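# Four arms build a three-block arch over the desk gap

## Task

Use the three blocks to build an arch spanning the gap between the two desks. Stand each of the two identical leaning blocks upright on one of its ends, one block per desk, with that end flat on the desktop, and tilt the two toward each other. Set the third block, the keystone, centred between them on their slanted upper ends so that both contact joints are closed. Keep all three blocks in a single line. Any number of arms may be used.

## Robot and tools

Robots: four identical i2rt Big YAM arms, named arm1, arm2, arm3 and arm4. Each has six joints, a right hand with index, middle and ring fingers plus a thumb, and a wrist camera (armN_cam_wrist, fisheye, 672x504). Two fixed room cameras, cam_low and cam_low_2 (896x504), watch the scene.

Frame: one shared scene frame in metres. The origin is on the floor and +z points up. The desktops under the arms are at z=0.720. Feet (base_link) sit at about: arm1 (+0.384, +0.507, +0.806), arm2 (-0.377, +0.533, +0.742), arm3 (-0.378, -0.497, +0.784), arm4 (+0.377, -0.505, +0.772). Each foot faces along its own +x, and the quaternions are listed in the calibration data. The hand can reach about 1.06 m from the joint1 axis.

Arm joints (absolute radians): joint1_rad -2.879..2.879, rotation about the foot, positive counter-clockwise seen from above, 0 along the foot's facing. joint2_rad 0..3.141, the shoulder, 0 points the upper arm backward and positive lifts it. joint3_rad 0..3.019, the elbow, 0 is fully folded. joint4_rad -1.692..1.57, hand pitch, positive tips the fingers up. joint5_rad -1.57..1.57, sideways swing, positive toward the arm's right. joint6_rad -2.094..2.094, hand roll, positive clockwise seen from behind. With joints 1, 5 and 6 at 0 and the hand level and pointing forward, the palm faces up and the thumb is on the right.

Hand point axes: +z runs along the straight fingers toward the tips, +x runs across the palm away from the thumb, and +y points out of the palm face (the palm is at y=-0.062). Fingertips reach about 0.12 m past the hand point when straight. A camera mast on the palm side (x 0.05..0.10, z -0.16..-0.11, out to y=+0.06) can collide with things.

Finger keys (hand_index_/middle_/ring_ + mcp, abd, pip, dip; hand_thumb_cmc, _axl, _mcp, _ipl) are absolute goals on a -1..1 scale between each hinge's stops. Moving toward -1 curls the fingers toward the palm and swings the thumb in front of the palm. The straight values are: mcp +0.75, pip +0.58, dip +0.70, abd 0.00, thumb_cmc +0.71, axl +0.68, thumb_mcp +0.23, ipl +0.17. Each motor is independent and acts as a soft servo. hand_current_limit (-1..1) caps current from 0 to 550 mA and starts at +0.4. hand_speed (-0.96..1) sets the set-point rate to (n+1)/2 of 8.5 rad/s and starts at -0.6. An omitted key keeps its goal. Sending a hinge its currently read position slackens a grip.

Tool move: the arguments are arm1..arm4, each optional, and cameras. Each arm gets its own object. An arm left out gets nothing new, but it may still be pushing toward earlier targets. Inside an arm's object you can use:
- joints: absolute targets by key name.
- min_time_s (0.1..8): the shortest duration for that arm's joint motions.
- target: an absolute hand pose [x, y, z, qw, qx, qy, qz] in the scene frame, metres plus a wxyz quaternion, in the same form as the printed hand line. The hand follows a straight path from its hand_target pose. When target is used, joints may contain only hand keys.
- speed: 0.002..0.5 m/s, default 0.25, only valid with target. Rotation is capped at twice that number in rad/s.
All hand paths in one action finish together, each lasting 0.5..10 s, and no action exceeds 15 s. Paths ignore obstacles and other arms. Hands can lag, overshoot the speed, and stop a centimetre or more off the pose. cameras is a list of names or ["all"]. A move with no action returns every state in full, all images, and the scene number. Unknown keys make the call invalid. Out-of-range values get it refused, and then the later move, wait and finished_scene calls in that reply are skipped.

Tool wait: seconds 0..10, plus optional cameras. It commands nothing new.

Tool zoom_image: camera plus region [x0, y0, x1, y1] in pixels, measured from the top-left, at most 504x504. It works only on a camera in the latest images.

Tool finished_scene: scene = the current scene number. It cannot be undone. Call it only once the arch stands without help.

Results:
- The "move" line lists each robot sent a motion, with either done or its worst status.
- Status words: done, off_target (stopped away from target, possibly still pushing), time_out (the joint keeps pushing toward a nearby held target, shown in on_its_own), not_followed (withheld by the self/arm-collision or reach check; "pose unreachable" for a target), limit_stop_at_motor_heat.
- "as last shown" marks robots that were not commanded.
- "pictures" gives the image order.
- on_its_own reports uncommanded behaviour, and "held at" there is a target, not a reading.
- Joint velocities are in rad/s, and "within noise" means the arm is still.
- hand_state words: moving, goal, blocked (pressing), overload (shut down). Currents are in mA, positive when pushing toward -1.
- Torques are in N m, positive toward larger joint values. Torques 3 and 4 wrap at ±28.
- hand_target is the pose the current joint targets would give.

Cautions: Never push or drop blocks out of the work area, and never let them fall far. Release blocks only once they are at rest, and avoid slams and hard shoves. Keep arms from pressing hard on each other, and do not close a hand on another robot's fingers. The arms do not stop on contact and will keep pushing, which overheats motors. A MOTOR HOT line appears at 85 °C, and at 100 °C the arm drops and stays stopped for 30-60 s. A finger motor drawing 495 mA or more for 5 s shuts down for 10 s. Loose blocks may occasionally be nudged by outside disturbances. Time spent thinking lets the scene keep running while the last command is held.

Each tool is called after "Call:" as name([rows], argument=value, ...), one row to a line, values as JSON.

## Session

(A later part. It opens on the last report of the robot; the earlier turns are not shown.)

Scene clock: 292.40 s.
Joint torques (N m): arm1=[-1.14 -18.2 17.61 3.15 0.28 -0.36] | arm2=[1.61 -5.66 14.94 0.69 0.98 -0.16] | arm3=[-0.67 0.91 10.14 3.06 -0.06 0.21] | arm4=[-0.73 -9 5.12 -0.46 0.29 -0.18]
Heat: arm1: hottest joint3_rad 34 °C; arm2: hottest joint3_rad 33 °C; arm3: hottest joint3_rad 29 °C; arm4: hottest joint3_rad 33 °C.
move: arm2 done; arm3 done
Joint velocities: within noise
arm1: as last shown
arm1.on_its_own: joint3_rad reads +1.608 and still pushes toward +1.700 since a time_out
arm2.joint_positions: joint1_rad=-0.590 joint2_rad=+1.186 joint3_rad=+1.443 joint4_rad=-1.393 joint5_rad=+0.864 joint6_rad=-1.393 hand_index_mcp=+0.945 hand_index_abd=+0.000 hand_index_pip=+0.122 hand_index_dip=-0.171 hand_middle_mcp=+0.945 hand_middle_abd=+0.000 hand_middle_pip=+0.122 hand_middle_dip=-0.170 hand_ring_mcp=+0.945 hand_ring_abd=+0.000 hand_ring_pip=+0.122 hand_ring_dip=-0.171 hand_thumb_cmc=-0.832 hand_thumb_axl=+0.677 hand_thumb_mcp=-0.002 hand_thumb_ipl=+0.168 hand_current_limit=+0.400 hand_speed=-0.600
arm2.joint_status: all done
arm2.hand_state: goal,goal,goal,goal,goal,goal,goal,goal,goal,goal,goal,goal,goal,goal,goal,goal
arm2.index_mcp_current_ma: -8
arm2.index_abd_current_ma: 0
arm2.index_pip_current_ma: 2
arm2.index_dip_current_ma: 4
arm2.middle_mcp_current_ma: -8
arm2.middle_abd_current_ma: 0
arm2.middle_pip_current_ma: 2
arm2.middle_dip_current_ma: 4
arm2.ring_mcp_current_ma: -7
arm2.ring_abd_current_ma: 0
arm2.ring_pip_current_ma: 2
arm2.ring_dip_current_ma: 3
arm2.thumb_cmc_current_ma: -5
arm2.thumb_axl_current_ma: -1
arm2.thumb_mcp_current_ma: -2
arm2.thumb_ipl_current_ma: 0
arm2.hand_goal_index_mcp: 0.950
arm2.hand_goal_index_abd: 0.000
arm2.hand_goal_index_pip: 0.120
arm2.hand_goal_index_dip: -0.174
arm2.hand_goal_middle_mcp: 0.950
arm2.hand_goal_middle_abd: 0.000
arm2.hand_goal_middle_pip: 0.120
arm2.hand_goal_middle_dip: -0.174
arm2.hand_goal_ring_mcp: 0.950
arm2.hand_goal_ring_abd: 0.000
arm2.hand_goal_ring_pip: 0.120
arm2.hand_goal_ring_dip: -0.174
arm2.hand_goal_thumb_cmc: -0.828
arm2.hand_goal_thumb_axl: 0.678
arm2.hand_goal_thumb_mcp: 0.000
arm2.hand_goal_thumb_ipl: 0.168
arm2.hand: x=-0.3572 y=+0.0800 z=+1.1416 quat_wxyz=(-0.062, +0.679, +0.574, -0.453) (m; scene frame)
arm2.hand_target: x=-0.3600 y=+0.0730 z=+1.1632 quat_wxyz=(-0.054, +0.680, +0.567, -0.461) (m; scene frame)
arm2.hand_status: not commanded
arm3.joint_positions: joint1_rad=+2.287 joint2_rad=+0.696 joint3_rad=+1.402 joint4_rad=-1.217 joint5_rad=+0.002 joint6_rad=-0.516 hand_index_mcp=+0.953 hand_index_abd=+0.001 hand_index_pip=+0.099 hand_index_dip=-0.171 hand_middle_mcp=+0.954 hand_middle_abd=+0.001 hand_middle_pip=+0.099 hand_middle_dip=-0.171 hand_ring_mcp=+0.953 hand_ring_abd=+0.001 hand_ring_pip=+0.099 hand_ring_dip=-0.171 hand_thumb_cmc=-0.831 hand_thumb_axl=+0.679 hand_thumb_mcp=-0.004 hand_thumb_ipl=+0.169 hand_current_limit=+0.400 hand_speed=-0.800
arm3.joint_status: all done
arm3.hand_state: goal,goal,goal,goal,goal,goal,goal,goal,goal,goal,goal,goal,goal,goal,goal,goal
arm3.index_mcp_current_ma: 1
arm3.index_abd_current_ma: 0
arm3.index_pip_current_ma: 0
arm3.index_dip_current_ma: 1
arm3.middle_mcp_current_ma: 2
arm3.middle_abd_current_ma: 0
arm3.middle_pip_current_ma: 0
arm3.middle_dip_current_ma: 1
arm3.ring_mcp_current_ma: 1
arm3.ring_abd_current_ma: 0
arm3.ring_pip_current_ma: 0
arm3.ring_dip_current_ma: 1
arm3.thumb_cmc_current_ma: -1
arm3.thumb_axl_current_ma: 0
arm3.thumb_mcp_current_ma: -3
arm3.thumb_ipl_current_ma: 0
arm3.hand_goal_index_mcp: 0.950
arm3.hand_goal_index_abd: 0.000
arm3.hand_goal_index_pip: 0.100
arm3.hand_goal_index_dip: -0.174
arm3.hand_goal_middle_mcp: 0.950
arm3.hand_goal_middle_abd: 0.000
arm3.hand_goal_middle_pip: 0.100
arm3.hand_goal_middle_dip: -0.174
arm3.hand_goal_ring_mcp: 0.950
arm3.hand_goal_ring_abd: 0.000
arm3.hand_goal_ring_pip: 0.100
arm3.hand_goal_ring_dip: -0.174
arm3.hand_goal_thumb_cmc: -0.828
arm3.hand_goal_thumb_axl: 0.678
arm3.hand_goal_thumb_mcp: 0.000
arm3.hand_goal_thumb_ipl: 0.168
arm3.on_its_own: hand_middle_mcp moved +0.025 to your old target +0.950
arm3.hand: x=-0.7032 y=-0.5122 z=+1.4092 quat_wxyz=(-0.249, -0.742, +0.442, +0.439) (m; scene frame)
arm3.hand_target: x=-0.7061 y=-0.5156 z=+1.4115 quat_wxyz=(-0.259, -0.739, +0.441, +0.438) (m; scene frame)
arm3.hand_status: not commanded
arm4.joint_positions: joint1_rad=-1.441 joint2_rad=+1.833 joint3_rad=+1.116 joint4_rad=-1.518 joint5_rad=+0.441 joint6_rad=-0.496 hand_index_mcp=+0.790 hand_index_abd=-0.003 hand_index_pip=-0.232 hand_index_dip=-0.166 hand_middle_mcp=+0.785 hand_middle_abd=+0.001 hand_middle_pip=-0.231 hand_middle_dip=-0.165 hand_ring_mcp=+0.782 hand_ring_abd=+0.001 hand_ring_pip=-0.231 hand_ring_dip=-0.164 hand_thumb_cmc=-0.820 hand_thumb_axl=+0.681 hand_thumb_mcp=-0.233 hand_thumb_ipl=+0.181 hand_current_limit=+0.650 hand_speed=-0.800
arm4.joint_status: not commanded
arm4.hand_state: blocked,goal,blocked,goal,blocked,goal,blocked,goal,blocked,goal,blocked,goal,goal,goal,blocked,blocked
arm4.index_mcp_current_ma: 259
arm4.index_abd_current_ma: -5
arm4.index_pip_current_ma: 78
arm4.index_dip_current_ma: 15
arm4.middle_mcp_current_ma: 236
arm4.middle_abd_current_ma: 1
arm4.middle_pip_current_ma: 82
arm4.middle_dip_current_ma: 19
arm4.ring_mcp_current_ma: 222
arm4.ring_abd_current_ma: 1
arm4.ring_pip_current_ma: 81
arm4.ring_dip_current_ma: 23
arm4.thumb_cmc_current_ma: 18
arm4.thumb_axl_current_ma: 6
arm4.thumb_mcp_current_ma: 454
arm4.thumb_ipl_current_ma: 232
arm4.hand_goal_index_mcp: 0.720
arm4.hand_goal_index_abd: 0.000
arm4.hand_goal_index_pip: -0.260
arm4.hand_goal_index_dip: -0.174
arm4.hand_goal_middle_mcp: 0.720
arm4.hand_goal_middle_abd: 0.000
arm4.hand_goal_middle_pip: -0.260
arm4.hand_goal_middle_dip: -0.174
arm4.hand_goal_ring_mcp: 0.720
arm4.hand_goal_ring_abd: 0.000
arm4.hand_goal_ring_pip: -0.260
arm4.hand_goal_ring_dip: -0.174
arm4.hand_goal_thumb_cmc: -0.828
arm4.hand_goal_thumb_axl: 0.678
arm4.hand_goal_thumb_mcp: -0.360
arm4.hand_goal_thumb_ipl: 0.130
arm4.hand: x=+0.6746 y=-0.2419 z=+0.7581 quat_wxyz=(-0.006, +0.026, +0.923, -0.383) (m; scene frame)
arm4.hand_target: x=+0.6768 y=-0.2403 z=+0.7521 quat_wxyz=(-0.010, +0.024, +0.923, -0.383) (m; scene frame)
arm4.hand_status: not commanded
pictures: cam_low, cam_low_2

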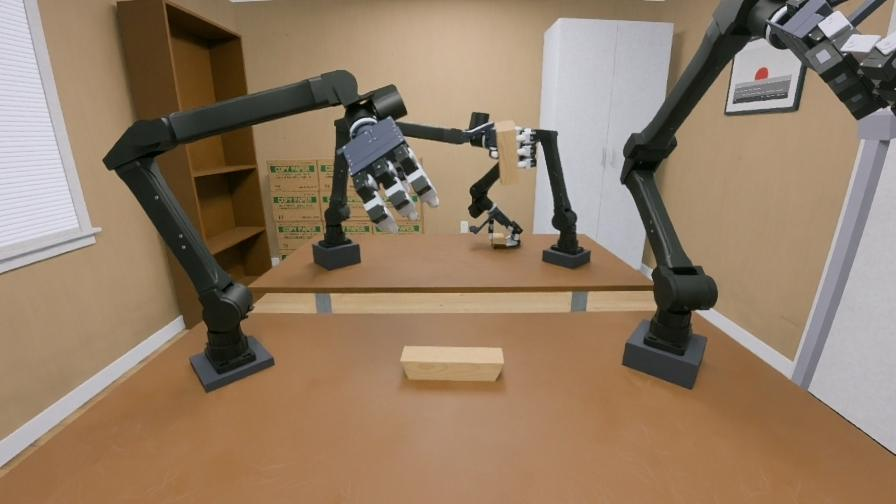

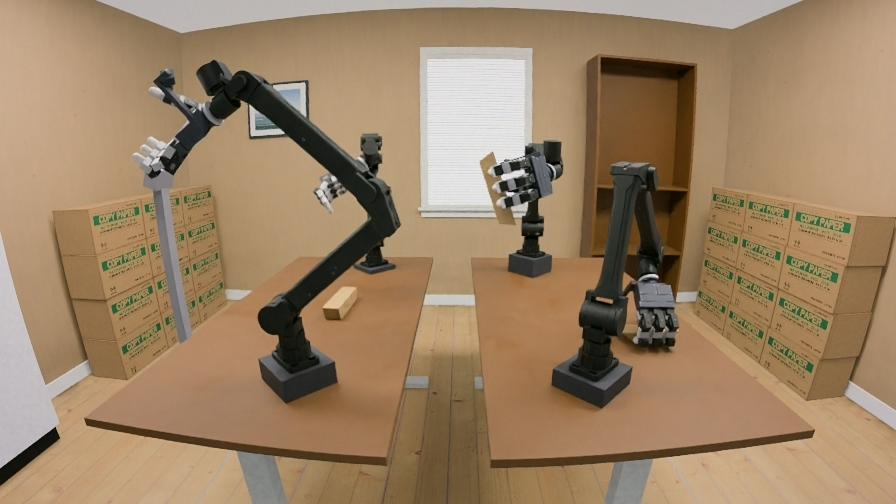

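Call:
move(arm2={"joints": {"joint1_rad": -0.70, "joint2_rad": 1.78, "joint3_rad": 1.56, "joint4_rad": -1.43, "joint5_rad": 0.866, "joint6_rad": -1.407}, "min_time_s": 2.5}, arm1={"joints": {"joint1_rad": 0.717, "joint2_rad": 2.3, "joint3_rad": 2.1, "joint4_rad": 0.05, "joint5_rad": 0.548, "joint6_rad": 1.97}, "min_time_s": 4}, cameras=["cam_low", "cam_low_2", "arm2_cam_wrist"])

Call:
zoom_image(camera="cam_low", region=[360, 230, 540, 400])

Call:
zoom_image(camera="cam_low_2", region=[290, 220, 400, 330])

Call:
zoom_image(camera="cam_low_2", region=[400, 160, 580, 340])

Scene clock: 302.53 s.
Joint torques (N m): arm1=[-1.44 -26.64 16.57 1.37 0.4 -0.36] | arm2=[1.55 -12.22 13.19 -0.44 1.02 -0.22] | arm3=[-0.62 0.97 10.13 3.07 -0.06 0.2] | arm4=[-0.62 -8.82 5.01 -0.49 0.28 -0.17]
Heat: arm1: hottest joint3_rad 37 °C; arm2: hottest joint3_rad 34 °C; arm3: hottest joint3_rad 29 °C; arm4: hottest joint3_rad 32 °C.
move: arm1 done; arm2 done
Joint velocities: within noise
arm1.joint_positions: joint1_rad=+0.725 joint2_rad=+2.339 joint3_rad=+2.014 joint4_rad=+0.046 joint5_rad=+0.544 joint6_rad=+1.991 hand_index_mcp=+0.728 hand_index_abd=+0.003 hand_index_pip=-0.201 hand_index_dip=-0.153 hand_middle_mcp=+0.710 hand_middle_abd=+0.003 hand_middle_pip=-0.214 hand_middle_dip=-0.153 hand_ring_mcp=+0.684 hand_ring_abd=+0.003 hand_ring_pip=-0.213 hand_ring_dip=-0.160 hand_thumb_cmc=-0.801 hand_thumb_axl=+0.687 hand_thumb_mcp=-0.214 hand_thumb_ipl=+0.180 hand_current_limit=+0.700 hand_speed=-0.800
arm1.joint_status: all done
arm1.hand_state: blocked,goal,blocked,blocked,blocked,goal,blocked,blocked,blocked,goal,blocked,goal,blocked,goal,blocked,blocked
arm1.index_mcp_current_ma: 260
arm1.index_abd_current_ma: 1
arm1.index_pip_current_ma: 102
arm1.index_dip_current_ma: 31
arm1.middle_mcp_current_ma: 187
arm1.middle_abd_current_ma: 2
arm1.middle_pip_current_ma: 65
arm1.middle_dip_current_ma: 30
arm1.ring_mcp_current_ma: 96
arm1.ring_abd_current_ma: 1
arm1.ring_pip_current_ma: 69
arm1.ring_dip_current_ma: 16
arm1.thumb_cmc_current_ma: 45
arm1.thumb_axl_current_ma: 12
arm1.thumb_mcp_current_ma: 468
arm1.thumb_ipl_current_ma: 210
arm1.hand_goal_index_mcp: 0.640
arm1.hand_goal_index_abd: 0.000
arm1.hand_goal_index_pip: -0.250
arm1.hand_goal_index_dip: -0.174
arm1.hand_goal_middle_mcp: 0.640
arm1.hand_goal_middle_abd: 0.000
arm1.hand_goal_middle_pip: -0.250
arm1.hand_goal_middle_dip: -0.174
arm1.hand_goal_ring_mcp: 0.640
arm1.hand_goal_ring_abd: 0.000
arm1.hand_goal_ring_pip: -0.250
arm1.hand_goal_ring_dip: -0.174
arm1.hand_goal_thumb_cmc: -0.828
arm1.hand_goal_thumb_axl: 0.678
arm1.hand_goal_thumb_mcp: -0.330
arm1.hand_goal_thumb_ipl: 0.120
arm1.hand: x=+0.1524 y=-0.3355 z=+0.9348 quat_wxyz=(+0.514, +0.247, -0.746, +0.345) (m; scene frame)
arm1.hand_target: x=+0.1429 y=-0.3479 z=+1.0164 quat_wxyz=(+0.539, +0.219, -0.718, +0.382) (m; scene frame)
arm1.hand_status: not commanded
arm2.joint_positions: joint1_rad=-0.691 joint2_rad=+1.764 joint3_rad=+1.509 joint4_rad=-1.423 joint5_rad=+0.865 joint6_rad=-1.394 hand_index_mcp=+0.943 hand_index_abd=+0.000 hand_index_pip=+0.122 hand_index_dip=-0.171 hand_middle_mcp=+0.943 hand_middle_abd=+0.000 hand_middle_pip=+0.121 hand_middle_dip=-0.171 hand_ring_mcp=+0.943 hand_ring_abd=+0.000 hand_ring_pip=+0.121 hand_ring_dip=-0.171 hand_thumb_cmc=-0.829 hand_thumb_axl=+0.677 hand_thumb_mcp=-0.002 hand_thumb_ipl=+0.168 hand_current_limit=+0.400 hand_speed=-0.600
arm2.joint_status: all done
arm2.hand_state: goal,goal,goal,goal,goal,goal,goal,goal,goal,goal,goal,goal,goal,goal,goal,goal
arm2.index_mcp_current_ma: -13
arm2.index_abd_current_ma: 0
arm2.index_pip_current_ma: 2
arm2.index_dip_current_ma: 4
arm2.middle_mcp_current_ma: -12
arm2.middle_abd_current_ma: 0
arm2.middle_pip_current_ma: 1
arm2.middle_dip_current_ma: 4
arm2.ring_mcp_current_ma: -11
arm2.ring_abd_current_ma: 0
arm2.ring_pip_current_ma: 1
arm2.ring_dip_current_ma: 3
arm2.thumb_cmc_current_ma: -1
arm2.thumb_axl_current_ma: -1
arm2.thumb_mcp_current_ma: -2
arm2.thumb_ipl_current_ma: 0
arm2.hand_goal_index_mcp: 0.950
arm2.hand_goal_index_abd: 0.000
arm2.hand_goal_index_pip: 0.120
arm2.hand_goal_index_dip: -0.174
arm2.hand_goal_middle_mcp: 0.950
arm2.hand_goal_middle_abd: 0.000
arm2.hand_goal_middle_pip: 0.120
arm2.hand_goal_middle_dip: -0.174
arm2.hand_goal_ring_mcp: 0.950
arm2.hand_goal_ring_abd: 0.000
arm2.hand_goal_ring_pip: 0.120
arm2.hand_goal_ring_dip: -0.174
arm2.hand_goal_thumb_cmc: -0.828
arm2.hand_goal_thumb_axl: 0.678
arm2.hand_goal_thumb_mcp: 0.000
arm2.hand_goal_thumb_ipl: 0.168
arm2.hand: x=-0.3944 y=-0.0127 z=+0.8908 quat_wxyz=(-0.287, +0.646, +0.635, -0.312) (m; scene frame)
arm2.hand_target: x=-0.3975 y=-0.0269 z=+0.9015 quat_wxyz=(-0.281, +0.649, +0.632, -0.317) (m; scene frame)
arm2.hand_status: not commanded
arm3.joint_positions: joint1_rad=+2.287 joint2_rad=+0.696 joint3_rad=+1.402 joint4_rad=-1.217 joint5_rad=+0.002 joint6_rad=-0.516 hand_index_mcp=+0.953 hand_index_abd=+0.001 hand_index_pip=+0.099 hand_index_dip=-0.171 hand_middle_mcp=+0.954 hand_middle_abd=+0.001 hand_middle_pip=+0.099 hand_middle_dip=-0.171 hand_ring_mcp=+0.953 hand_ring_abd=+0.001 hand_ring_pip=+0.099 hand_ring_dip=-0.171 hand_thumb_cmc=-0.831 hand_thumb_axl=+0.679 hand_thumb_mcp=-0.004 hand_thumb_ipl=+0.169 hand_current_limit=+0.400 hand_speed=-0.800
arm3.joint_status: not commanded
arm3.hand_state: goal,goal,goal,goal,goal,goal,goal,goal,goal,goal,goal,goal,goal,goal,goal,goal
arm3.index_mcp_current_ma: 1
arm3.index_abd_current_ma: 0
arm3.index_pip_current_ma: 0
arm3.index_dip_current_ma: 1
arm3.middle_mcp_current_ma: 2
arm3.middle_abd_current_ma: 0
arm3.middle_pip_current_ma: 0
arm3.middle_dip_current_ma: 1
arm3.ring_mcp_current_ma: 1
arm3.ring_abd_current_ma: 0
arm3.ring_pip_current_ma: 0
arm3.ring_dip_current_ma: 1
arm3.thumb_cmc_current_ma: -1
arm3.thumb_axl_current_ma: 0
arm3.thumb_mcp_current_ma: -3
arm3.thumb_ipl_current_ma: 0
arm3.hand_goal_index_mcp: 0.950
arm3.hand_goal_index_abd: 0.000
arm3.hand_goal_index_pip: 0.100
arm3.hand_goal_index_dip: -0.174
arm3.hand_goal_middle_mcp: 0.950
arm3.hand_goal_middle_abd: 0.000
arm3.hand_goal_middle_pip: 0.100
arm3.hand_goal_middle_dip: -0.174
arm3.hand_goal_ring_mcp: 0.950
arm3.hand_goal_ring_abd: 0.000
arm3.hand_goal_ring_pip: 0.100
arm3.hand_goal_ring_dip: -0.174
arm3.hand_goal_thumb_cmc: -0.828
arm3.hand_goal_thumb_axl: 0.678
arm3.hand_goal_thumb_mcp: 0.000
arm3.hand_goal_thumb_ipl: 0.168
arm3.hand: x=-0.7032 y=-0.5122 z=+1.4092 quat_wxyz=(-0.249, -0.742, +0.442, +0.439) (m; scene frame)
arm3.hand_target: x=-0.7061 y=-0.5156 z=+1.4115 quat_wxyz=(-0.259, -0.739, +0.441, +0.438) (m; scene frame)
arm3.hand_status: not commanded
arm4: as last shown
pictures: arm2_cam_wrist, cam_low, cam_low_2
camera_calibration:
arm2_cam_wrist: T_world_to_cam=[[0.370246, -0.830075, -0.417006, 0.540697], [0.197916, -0.368113, 0.908473, -0.78124], [-0.907605, -0.41889, 0.0279932, -0.267343], [0, 0, 0, 1]] pos_world=[-0.288213, 0.0492475, 0.942693]

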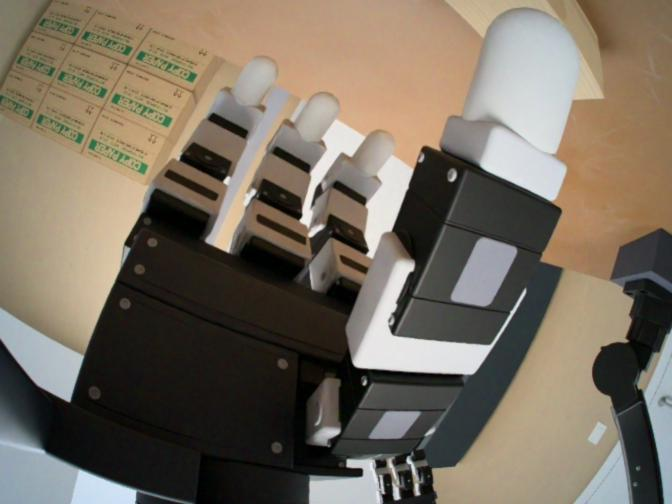

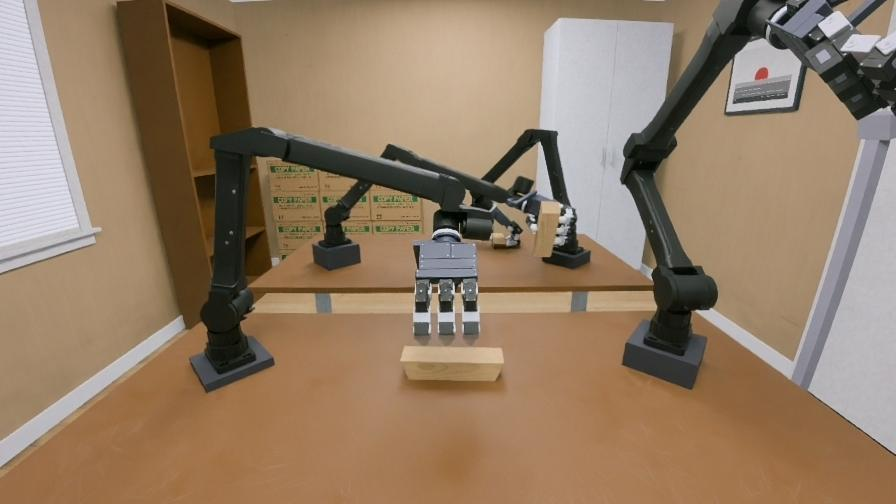

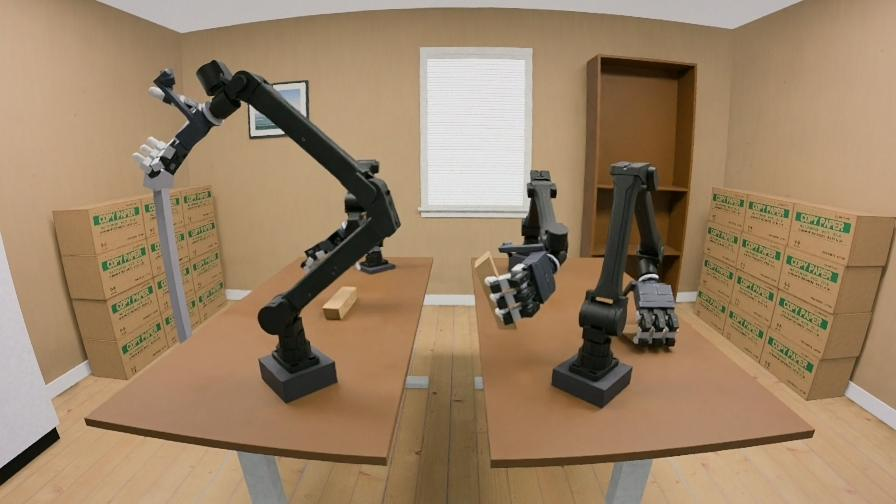

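Scaled by 2.800 from the camera's 896x504 image, which has a finer 1280x720 frame.

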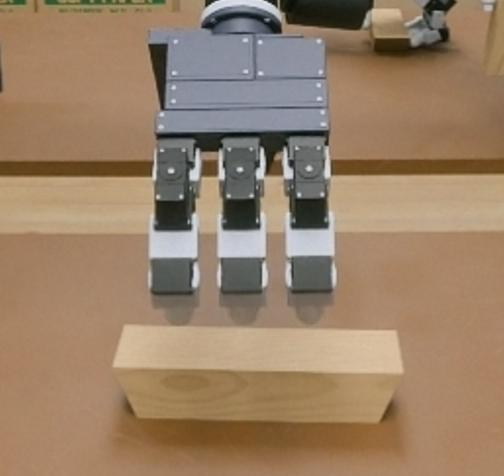

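Scaled by 4.582 from the camera's 896x504 image, which has a finer 1280x720 frame.

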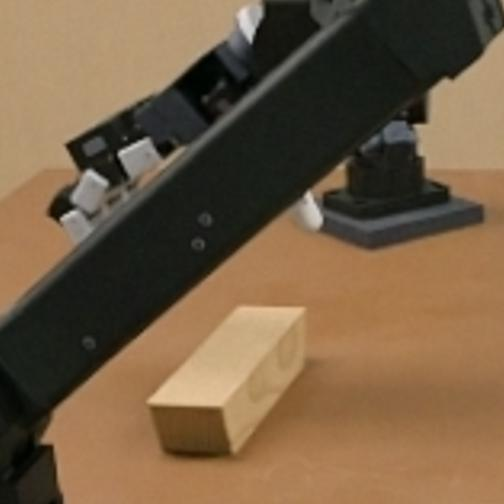

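Scaled by 2.800 from the camera's 896x504 image, which has a finer 1280x720 frame.

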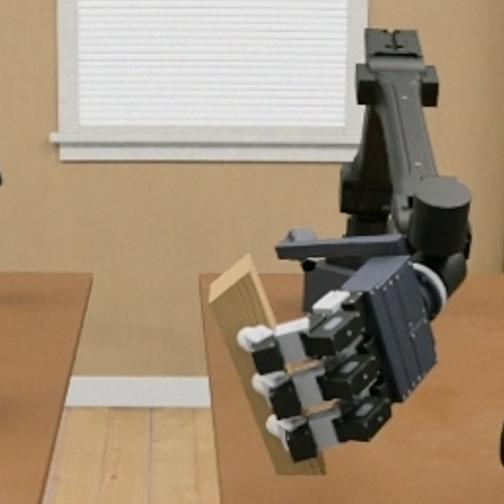

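Call:
move(arm2={"target": [-0.403, -0.0385, 0.806, -0.2988, 0.641, 0.641, -0.2988], "speed": 0.1}, cameras=["cam_low", "cam_low_2", "arm2_cam_wrist"])

Call:
zoom_image(camera="cam_low", region=[360, 260, 540, 400])

Call:
zoom_image(camera="arm2_cam_wrist", region=[380, 0, 640, 160])

Call:
zoom_image(camera="cam_low_2", region=[290, 220, 400, 330])

Scene clock: 312.53 s.
Joint torques (N m): arm1=[-1.55 -26.58 16.59 1.36 0.4 -0.37] | arm2=[1.44 -13.1 7.83 0.2 0.93 -0.23] | arm3=[-0.67 0.97 10.14 3.06 -0.07 0.21] | arm4=[-0.67 -8.94 5.15 -0.5 0.29 -0.2]
Heat: arm1: hottest joint3_rad 41 °C; arm2: hottest joint3_rad 35 °C; arm3: hottest joint3_rad 29 °C; arm4: hottest joint3_rad 32 °C.
move: arm2 off_target
Joint velocities: within noise
arm1, arm3, arm4: as last shown
arm2.joint_positions: joint1_rad=-0.703 joint2_rad=+1.894 joint3_rad=+1.499 joint4_rad=-1.280 joint5_rad=+0.862 joint6_rad=-1.413 hand_index_mcp=+0.943 hand_index_abd=+0.000 hand_index_pip=+0.122 hand_index_dip=-0.171 hand_middle_mcp=+0.943 hand_middle_abd=+0.000 hand_middle_pip=+0.121 hand_middle_dip=-0.171 hand_ring_mcp=+0.943 hand_ring_abd=+0.000 hand_ring_pip=+0.121 hand_ring_dip=-0.171 hand_thumb_cmc=-0.829 hand_thumb_axl=+0.677 hand_thumb_mcp=-0.002 hand_thumb_ipl=+0.168 hand_current_limit=+0.400 hand_speed=-0.600
arm2.joint_status: not commanded
arm2.hand_state: goal,goal,goal,goal,goal,goal,goal,goal,goal,goal,goal,goal,goal,goal,goal,goal
arm2.index_mcp_current_ma: -13
arm2.index_abd_current_ma: 0
arm2.index_pip_current_ma: 2
arm2.index_dip_current_ma: 4
arm2.middle_mcp_current_ma: -12
arm2.middle_abd_current_ma: 0
arm2.middle_pip_current_ma: 1
arm2.middle_dip_current_ma: 4
arm2.ring_mcp_current_ma: -11
arm2.ring_abd_current_ma: 0
arm2.ring_pip_current_ma: 1
arm2.ring_dip_current_ma: 3
arm2.thumb_cmc_current_ma: -1
arm2.thumb_axl_current_ma: -1
arm2.thumb_mcp_current_ma: -2
arm2.thumb_ipl_current_ma: 0
arm2.hand_goal_index_mcp: 0.950
arm2.hand_goal_index_abd: 0.000
arm2.hand_goal_index_pip: 0.120
arm2.hand_goal_index_dip: -0.174
arm2.hand_goal_middle_mcp: 0.950
arm2.hand_goal_middle_abd: 0.000
arm2.hand_goal_middle_pip: 0.120
arm2.hand_goal_middle_dip: -0.174
arm2.hand_goal_ring_mcp: 0.950
arm2.hand_goal_ring_abd: 0.000
arm2.hand_goal_ring_pip: 0.120
arm2.hand_goal_ring_dip: -0.174
arm2.hand_goal_thumb_cmc: -0.828
arm2.hand_goal_thumb_axl: 0.678
arm2.hand_goal_thumb_mcp: 0.000
arm2.hand_goal_thumb_ipl: 0.168
arm2.hand: x=-0.3975 y=-0.0403 z=+0.8186 quat_wxyz=(-0.290, +0.645, +0.637, -0.307) (m; scene frame)
arm2.hand_target: x=-0.4029 y=-0.0382 z=+0.8062 quat_wxyz=(-0.299, +0.641, +0.641, -0.299) (m; scene frame)
arm2.hand_status: off_target (0.014 m and 1.5 deg from the pose sent, 0.089 m and 2.2 deg at the start)
pictures: arm2_cam_wrist, cam_low, cam_low_2
camera_calibration:
arm2_cam_wrist: T_world_to_cam=[[0.371771, -0.82464, -0.426327, 0.497455], [0.195696, -0.379305, 0.90434, -0.723217], [-0.907463, -0.419638, 0.0203644, -0.273398], [0, 0, 0, 1]] pos_world=[-0.291507, 0.0211734, 0.87168]

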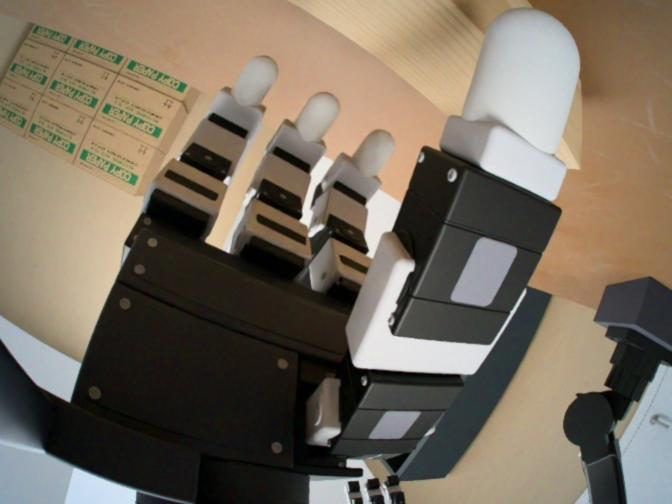

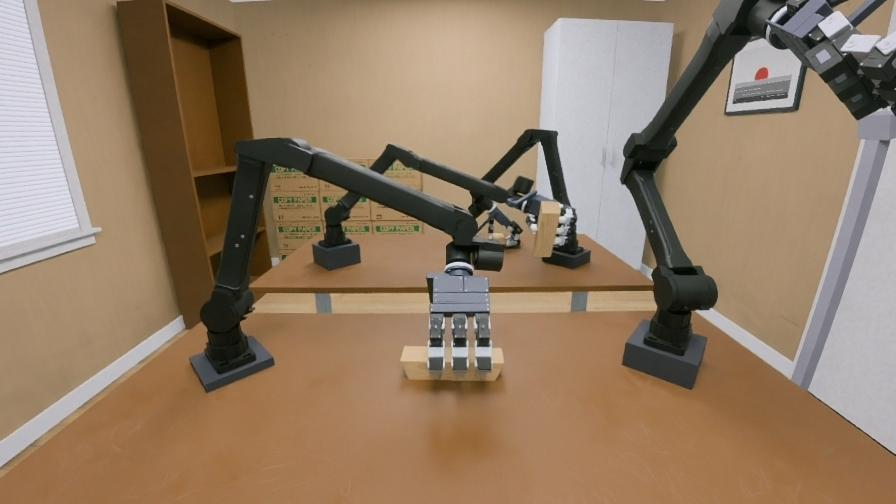

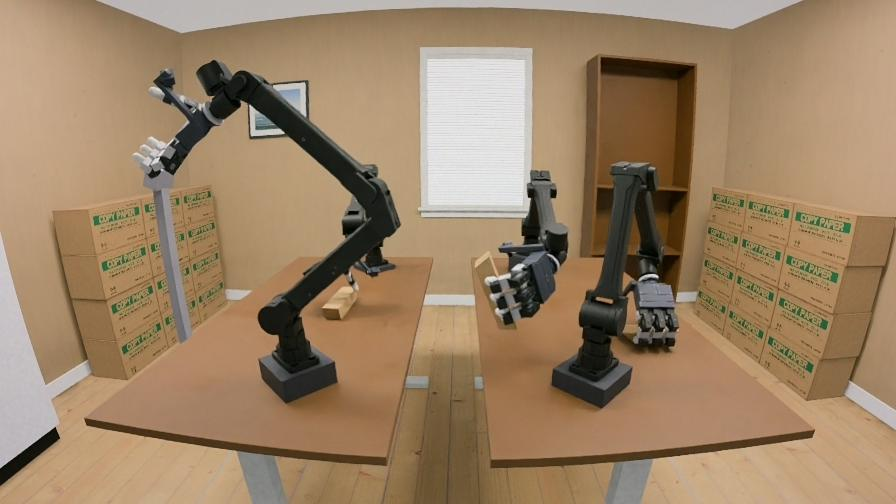

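Scaled by 2.800 from the camera's 896x504 image, which has a finer 1280x720 frame.

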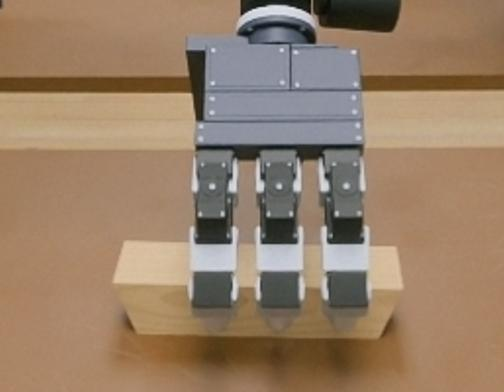

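Scaled by 1.938 from the camera's 672x504 image, which has a finer 960x720 frame.

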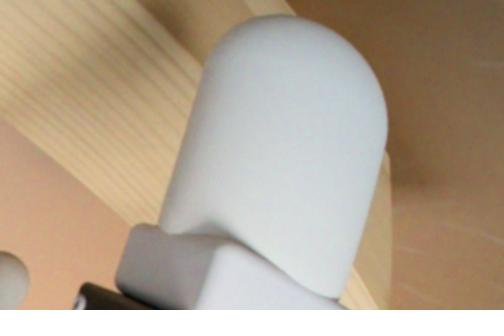

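Scaled by 4.582 from the camera's 896x504 image, which has a finer 1280x720 frame.

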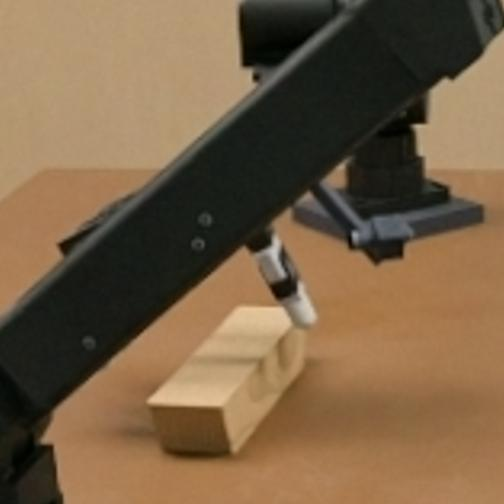

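Call:
move(arm2={"target": [-0.405, -0.021, 0.763, -0.2988, 0.641, 0.641, -0.2988], "speed": 0.08}, cameras=["cam_low", "cam_low_2"])

Call:
zoom_image(camera="cam_low", region=[360, 260, 540, 400])

Scene clock: 318.10 s.
Joint torques (N m): arm1=[-1.55 -26.52 16.57 1.36 0.39 -0.36] | arm2=[1.49 -12.63 7.09 0.23 0.93 -0.22] | arm3=[-0.62 0.97 10.15 3.07 -0.07 0.22] | arm4=[-0.62 -8.94 5.09 -0.44 0.3 -0.18]
Heat: arm1: hottest joint3_rad 42 °C; arm2: hottest joint3_rad 34 °C; arm3: hottest joint3_rad 30 °C; arm4: hottest joint3_rad 32 °C.
move: arm2 off_target
Joint velocities: within noise
arm1, arm3, arm4: as last shown
arm2.joint_positions: joint1_rad=-0.703 joint2_rad=+1.900 joint3_rad=+1.390 joint4_rad=-1.159 joint5_rad=+0.862 joint6_rad=-1.414 hand_index_mcp=+0.943 hand_index_abd=+0.000 hand_index_pip=+0.122 hand_index_dip=-0.171 hand_middle_mcp=+0.943 hand_middle_abd=+0.000 hand_middle_pip=+0.121 hand_middle_dip=-0.171 hand_ring_mcp=+0.943 hand_ring_abd=+0.000 hand_ring_pip=+0.121 hand_ring_dip=-0.171 hand_thumb_cmc=-0.829 hand_thumb_axl=+0.677 hand_thumb_mcp=-0.002 hand_thumb_ipl=+0.168 hand_current_limit=+0.400 hand_speed=-0.600
arm2.joint_status: not commanded
arm2.hand_state: goal,goal,goal,goal,goal,goal,goal,goal,goal,goal,goal,goal,goal,goal,goal,goal
arm2.index_mcp_current_ma: -13
arm2.index_abd_current_ma: 0
arm2.index_pip_current_ma: 2
arm2.index_dip_current_ma: 4
arm2.middle_mcp_current_ma: -12
arm2.middle_abd_current_ma: 0
arm2.middle_pip_current_ma: 1
arm2.middle_dip_current_ma: 4
arm2.ring_mcp_current_ma: -11
arm2.ring_abd_current_ma: 0
arm2.ring_pip_current_ma: 1
arm2.ring_dip_current_ma: 3
arm2.thumb_cmc_current_ma: -1
arm2.thumb_axl_current_ma: -1
arm2.thumb_mcp_current_ma: -2
arm2.thumb_ipl_current_ma: 0
arm2.hand_goal_index_mcp: 0.950
arm2.hand_goal_index_abd: 0.000
arm2.hand_goal_index_pip: 0.120
arm2.hand_goal_index_dip: -0.174
arm2.hand_goal_middle_mcp: 0.950
arm2.hand_goal_middle_abd: 0.000
arm2.hand_goal_middle_pip: 0.120
arm2.hand_goal_middle_dip: -0.174
arm2.hand_goal_ring_mcp: 0.950
arm2.hand_goal_ring_abd: 0.000
arm2.hand_goal_ring_pip: 0.120
arm2.hand_goal_ring_dip: -0.174
arm2.hand_goal_thumb_cmc: -0.828
arm2.hand_goal_thumb_axl: 0.678
arm2.hand_goal_thumb_mcp: 0.000
arm2.hand_goal_thumb_ipl: 0.168
arm2.hand: x=-0.3993 y=-0.0250 z=+0.7777 quat_wxyz=(-0.288, +0.645, +0.637, -0.309) (m; scene frame)
arm2.hand_target: x=-0.4048 y=-0.0206 z=+0.7633 quat_wxyz=(-0.299, +0.641, +0.641, -0.299) (m; scene frame)
arm2.hand_status: off_target (0.016 m and 1.8 deg from the pose sent, 0.059 m and 1.5 deg at the start)
pictures: cam_low, cam_low_2

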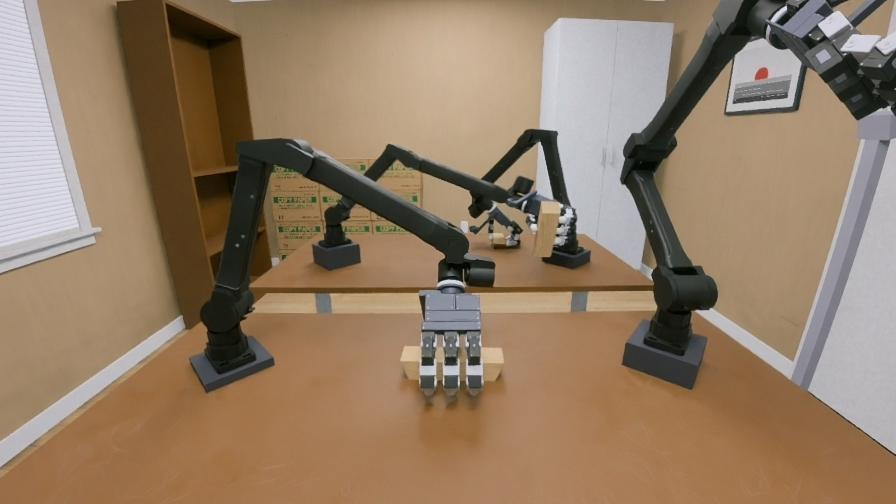

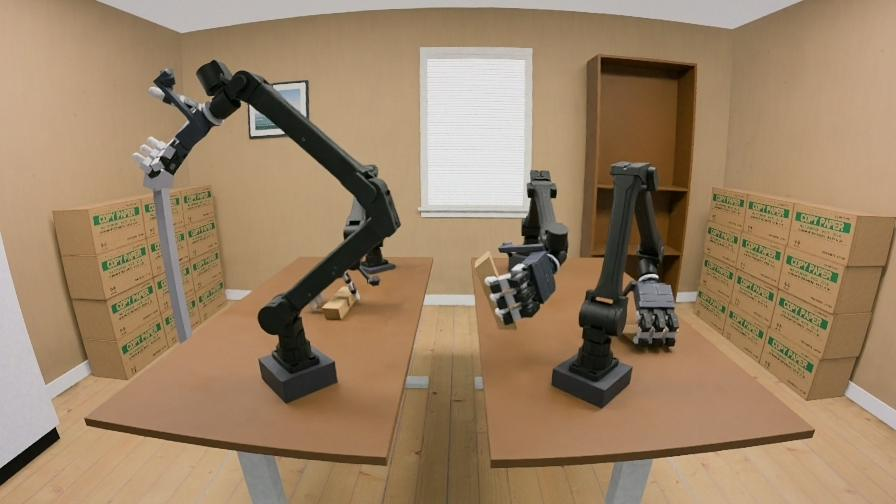

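Scaled by 2.800 from the camera's 896x504 image, which has a finer 1280x720 frame.

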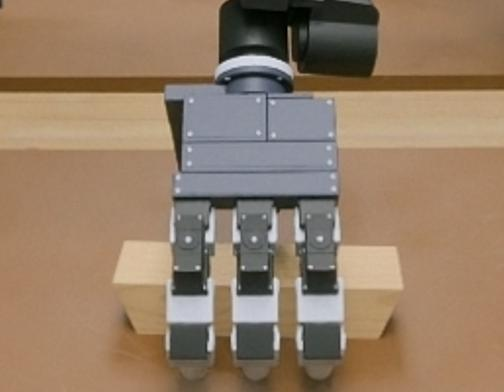

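Call:
move(arm2={"target": [-0.406, -0.021, 0.743, -0.2988, 0.641, 0.641, -0.2988], "speed": 0.05}, cameras=[])

Call:
move(arm2={"joints": {"hand_speed": -0.8, "hand_index_mcp": 0.85, "hand_middle_mcp": 0.85, "hand_ring_mcp": 0.85, "hand_index_pip": -0.13, "hand_middle_pip": -0.13, "hand_ring_pip": -0.13, "hand_thumb_mcp": -0.18}}, cameras=["cam_low", "cam_low_2"])

Call:
zoom_image(camera="cam_low_2", region=[300, 250, 380, 330])

Scene clock: 322.27 s.
Joint torques (N m): arm1=[-1.44 -26.4 16.59 1.42 0.4 -0.37] | arm2=[1.44 -11.87 6.56 0.59 0.77 -0.12] | arm3=[-0.67 0.97 10.14 3.06 -0.06 0.21] | arm4=[-0.67 -9.11 5.12 -0.47 0.3 -0.17]
Heat: arm1: hottest joint3_rad 43 °C; arm2: hottest joint3_rad 34 °C; arm3: hottest joint3_rad 30 °C; arm4: hottest joint3_rad 32 °C.
move: arm2 off_target
Joint velocities: within noise
arm1, arm3, arm4: as last shown
arm2.joint_positions: joint1_rad=-0.704 joint2_rad=+1.916 joint3_rad=+1.376 joint4_rad=-1.122 joint5_rad=+0.866 joint6_rad=-1.423 hand_index_mcp=+0.942 hand_index_abd=+0.000 hand_index_pip=+0.122 hand_index_dip=-0.171 hand_middle_mcp=+0.942 hand_middle_abd=-0.001 hand_middle_pip=+0.120 hand_middle_dip=-0.173 hand_ring_mcp=+0.947 hand_ring_abd=-0.002 hand_ring_pip=+0.113 hand_ring_dip=-0.182 hand_thumb_cmc=-0.828 hand_thumb_axl=+0.677 hand_thumb_mcp=-0.002 hand_thumb_ipl=+0.168 hand_current_limit=+0.400 hand_speed=-0.600
arm2.joint_status: not commanded
arm2.hand_state: goal,goal,goal,goal,goal,goal,goal,goal,goal,goal,goal,goal,goal,goal,goal,goal
arm2.index_mcp_current_ma: -14
arm2.index_abd_current_ma: 0
arm2.index_pip_current_ma: 2
arm2.index_dip_current_ma: 4
arm2.middle_mcp_current_ma: -13
arm2.middle_abd_current_ma: 0
arm2.middle_pip_current_ma: 0
arm2.middle_dip_current_ma: 1
arm2.ring_mcp_current_ma: -4
arm2.ring_abd_current_ma: -1
arm2.ring_pip_current_ma: -11
arm2.ring_dip_current_ma: -14
arm2.thumb_cmc_current_ma: 0
arm2.thumb_axl_current_ma: -1
arm2.thumb_mcp_current_ma: -2
arm2.thumb_ipl_current_ma: 0
arm2.hand_goal_index_mcp: 0.950
arm2.hand_goal_index_abd: 0.000
arm2.hand_goal_index_pip: 0.120
arm2.hand_goal_index_dip: -0.174
arm2.hand_goal_middle_mcp: 0.950
arm2.hand_goal_middle_abd: 0.000
arm2.hand_goal_middle_pip: 0.120
arm2.hand_goal_middle_dip: -0.174
arm2.hand_goal_ring_mcp: 0.950
arm2.hand_goal_ring_abd: 0.000
arm2.hand_goal_ring_pip: 0.120
arm2.hand_goal_ring_dip: -0.174
arm2.hand_goal_thumb_cmc: -0.828
arm2.hand_goal_thumb_axl: 0.678
arm2.hand_goal_thumb_mcp: 0.000
arm2.hand_goal_thumb_ipl: 0.168
arm2.hand: x=-0.4002 y=-0.0256 z=+0.7650 quat_wxyz=(-0.288, +0.643, +0.638, -0.310) (m; scene frame)
arm2.hand_target: x=-0.4059 y=-0.0202 z=+0.7436 quat_wxyz=(-0.299, +0.641, +0.641, -0.299) (m; scene frame)
arm2.hand_status: off_target (0.023 m and 1.8 deg from the pose sent, 0.036 m and 1.8 deg at the start)
pictures: none
No camera images: "cameras" was empty.

Scene clock: 323.07 s.
Joint torques (N m): arm1=[-1.67 -26.52 16.65 1.43 0.39 -0.37] | arm2=[2.43 -11.99 6.57 0.42 0.62 -0.14] | arm3=[-0.67 0.91 10.14 3.07 -0.07 0.21] | arm4=[-0.85 -8.82 5.09 -0.4 0.3 -0.17]
Heat: arm1: hottest joint3_rad 44 °C; arm2: hottest joint3_rad 34 °C; arm3: hottest joint3_rad 30 °C; arm4: hottest joint3_rad 32 °C.
move: arm2 off_target
Joint velocities: within noise
arm1, arm3, arm4: as last shown
arm1.thumb_mcp_current_ma: 467
arm2.joint_positions: joint1_rad=-0.716 joint2_rad=+1.916 joint3_rad=+1.376 joint4_rad=-1.117 joint5_rad=+0.869 joint6_rad=-1.424 hand_index_mcp=+0.844 hand_index_abd=+0.000 hand_index_pip=-0.127 hand_index_dip=-0.171 hand_middle_mcp=+0.845 hand_middle_abd=-0.001 hand_middle_pip=-0.128 hand_middle_dip=-0.173 hand_ring_mcp=+0.879 hand_ring_abd=-0.002 hand_ring_pip=-0.114 hand_ring_dip=-0.174 hand_thumb_cmc=-0.832 hand_thumb_axl=+0.675 hand_thumb_mcp=-0.151 hand_thumb_ipl=+0.170 hand_current_limit=+0.400 hand_speed=-0.800
arm2.joint_status: hand_ring_mcp off_target (ended at +0.879, target +0.850); hand_thumb_mcp off_target (ended at -0.151, target -0.180); the others done
arm2.hand_state: goal,goal,goal,goal,goal,goal,goal,goal,blocked,goal,goal,goal,goal,goal,blocked,goal
arm2.index_mcp_current_ma: -10
arm2.index_abd_current_ma: 0
arm2.index_pip_current_ma: 3
arm2.index_dip_current_ma: 4
arm2.middle_mcp_current_ma: -8
arm2.middle_abd_current_ma: 0
arm2.middle_pip_current_ma: 3
arm2.middle_dip_current_ma: 1
arm2.ring_mcp_current_ma: 74
arm2.ring_abd_current_ma: -2
arm2.ring_pip_current_ma: 31
arm2.ring_dip_current_ma: 0
arm2.thumb_cmc_current_ma: -5
arm2.thumb_axl_current_ma: -5
arm2.thumb_mcp_current_ma: 96
arm2.thumb_ipl_current_ma: 4
arm2.hand_goal_index_mcp: 0.850
arm2.hand_goal_index_abd: 0.000
arm2.hand_goal_index_pip: -0.130
arm2.hand_goal_index_dip: -0.174
arm2.hand_goal_middle_mcp: 0.850
arm2.hand_goal_middle_abd: 0.000
arm2.hand_goal_middle_pip: -0.130
arm2.hand_goal_middle_dip: -0.174
arm2.hand_goal_ring_mcp: 0.850
arm2.hand_goal_ring_abd: 0.000
arm2.hand_goal_ring_pip: -0.130
arm2.hand_goal_ring_dip: -0.174
arm2.hand_goal_thumb_cmc: -0.828
arm2.hand_goal_thumb_axl: 0.678
arm2.hand_goal_thumb_mcp: -0.180
arm2.hand_goal_thumb_ipl: 0.168
arm2.hand: x=-0.4071 y=-0.0267 z=+0.7653 quat_wxyz=(-0.289, +0.647, +0.633, -0.311) (m; scene frame)
arm2.hand_target: x=-0.4059 y=-0.0202 z=+0.7436 quat_wxyz=(-0.299, +0.641, +0.641, -0.298) (m; scene frame)
arm2.hand_status: not commanded
pictures: cam_low, cam_low_2

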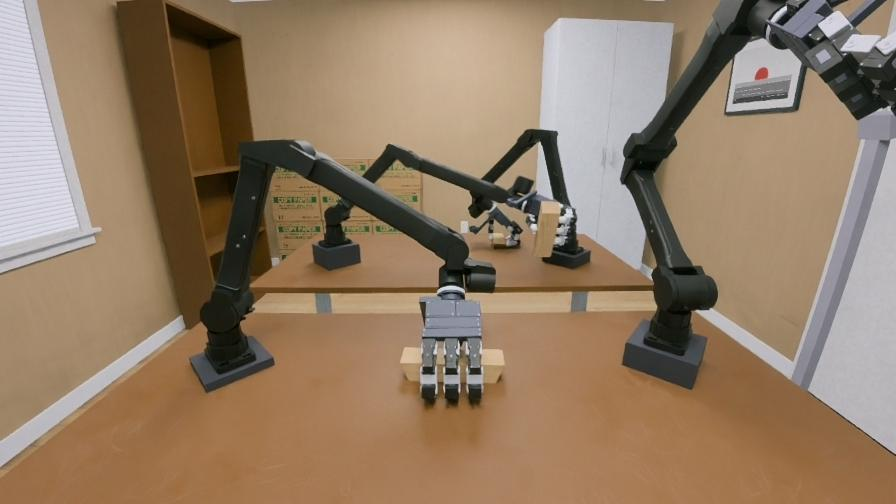

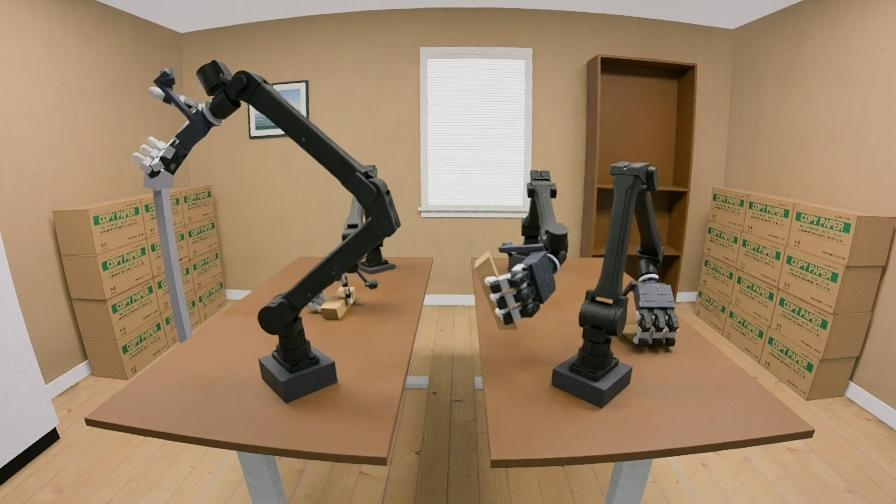

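Scaled by 6.300 from the camera's 896x504 image, which has a finer 1280x720 frame.

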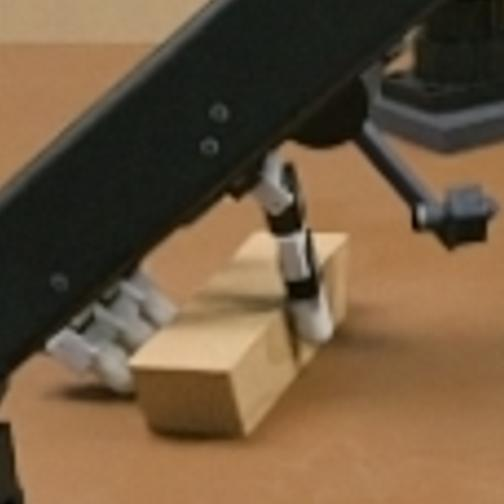

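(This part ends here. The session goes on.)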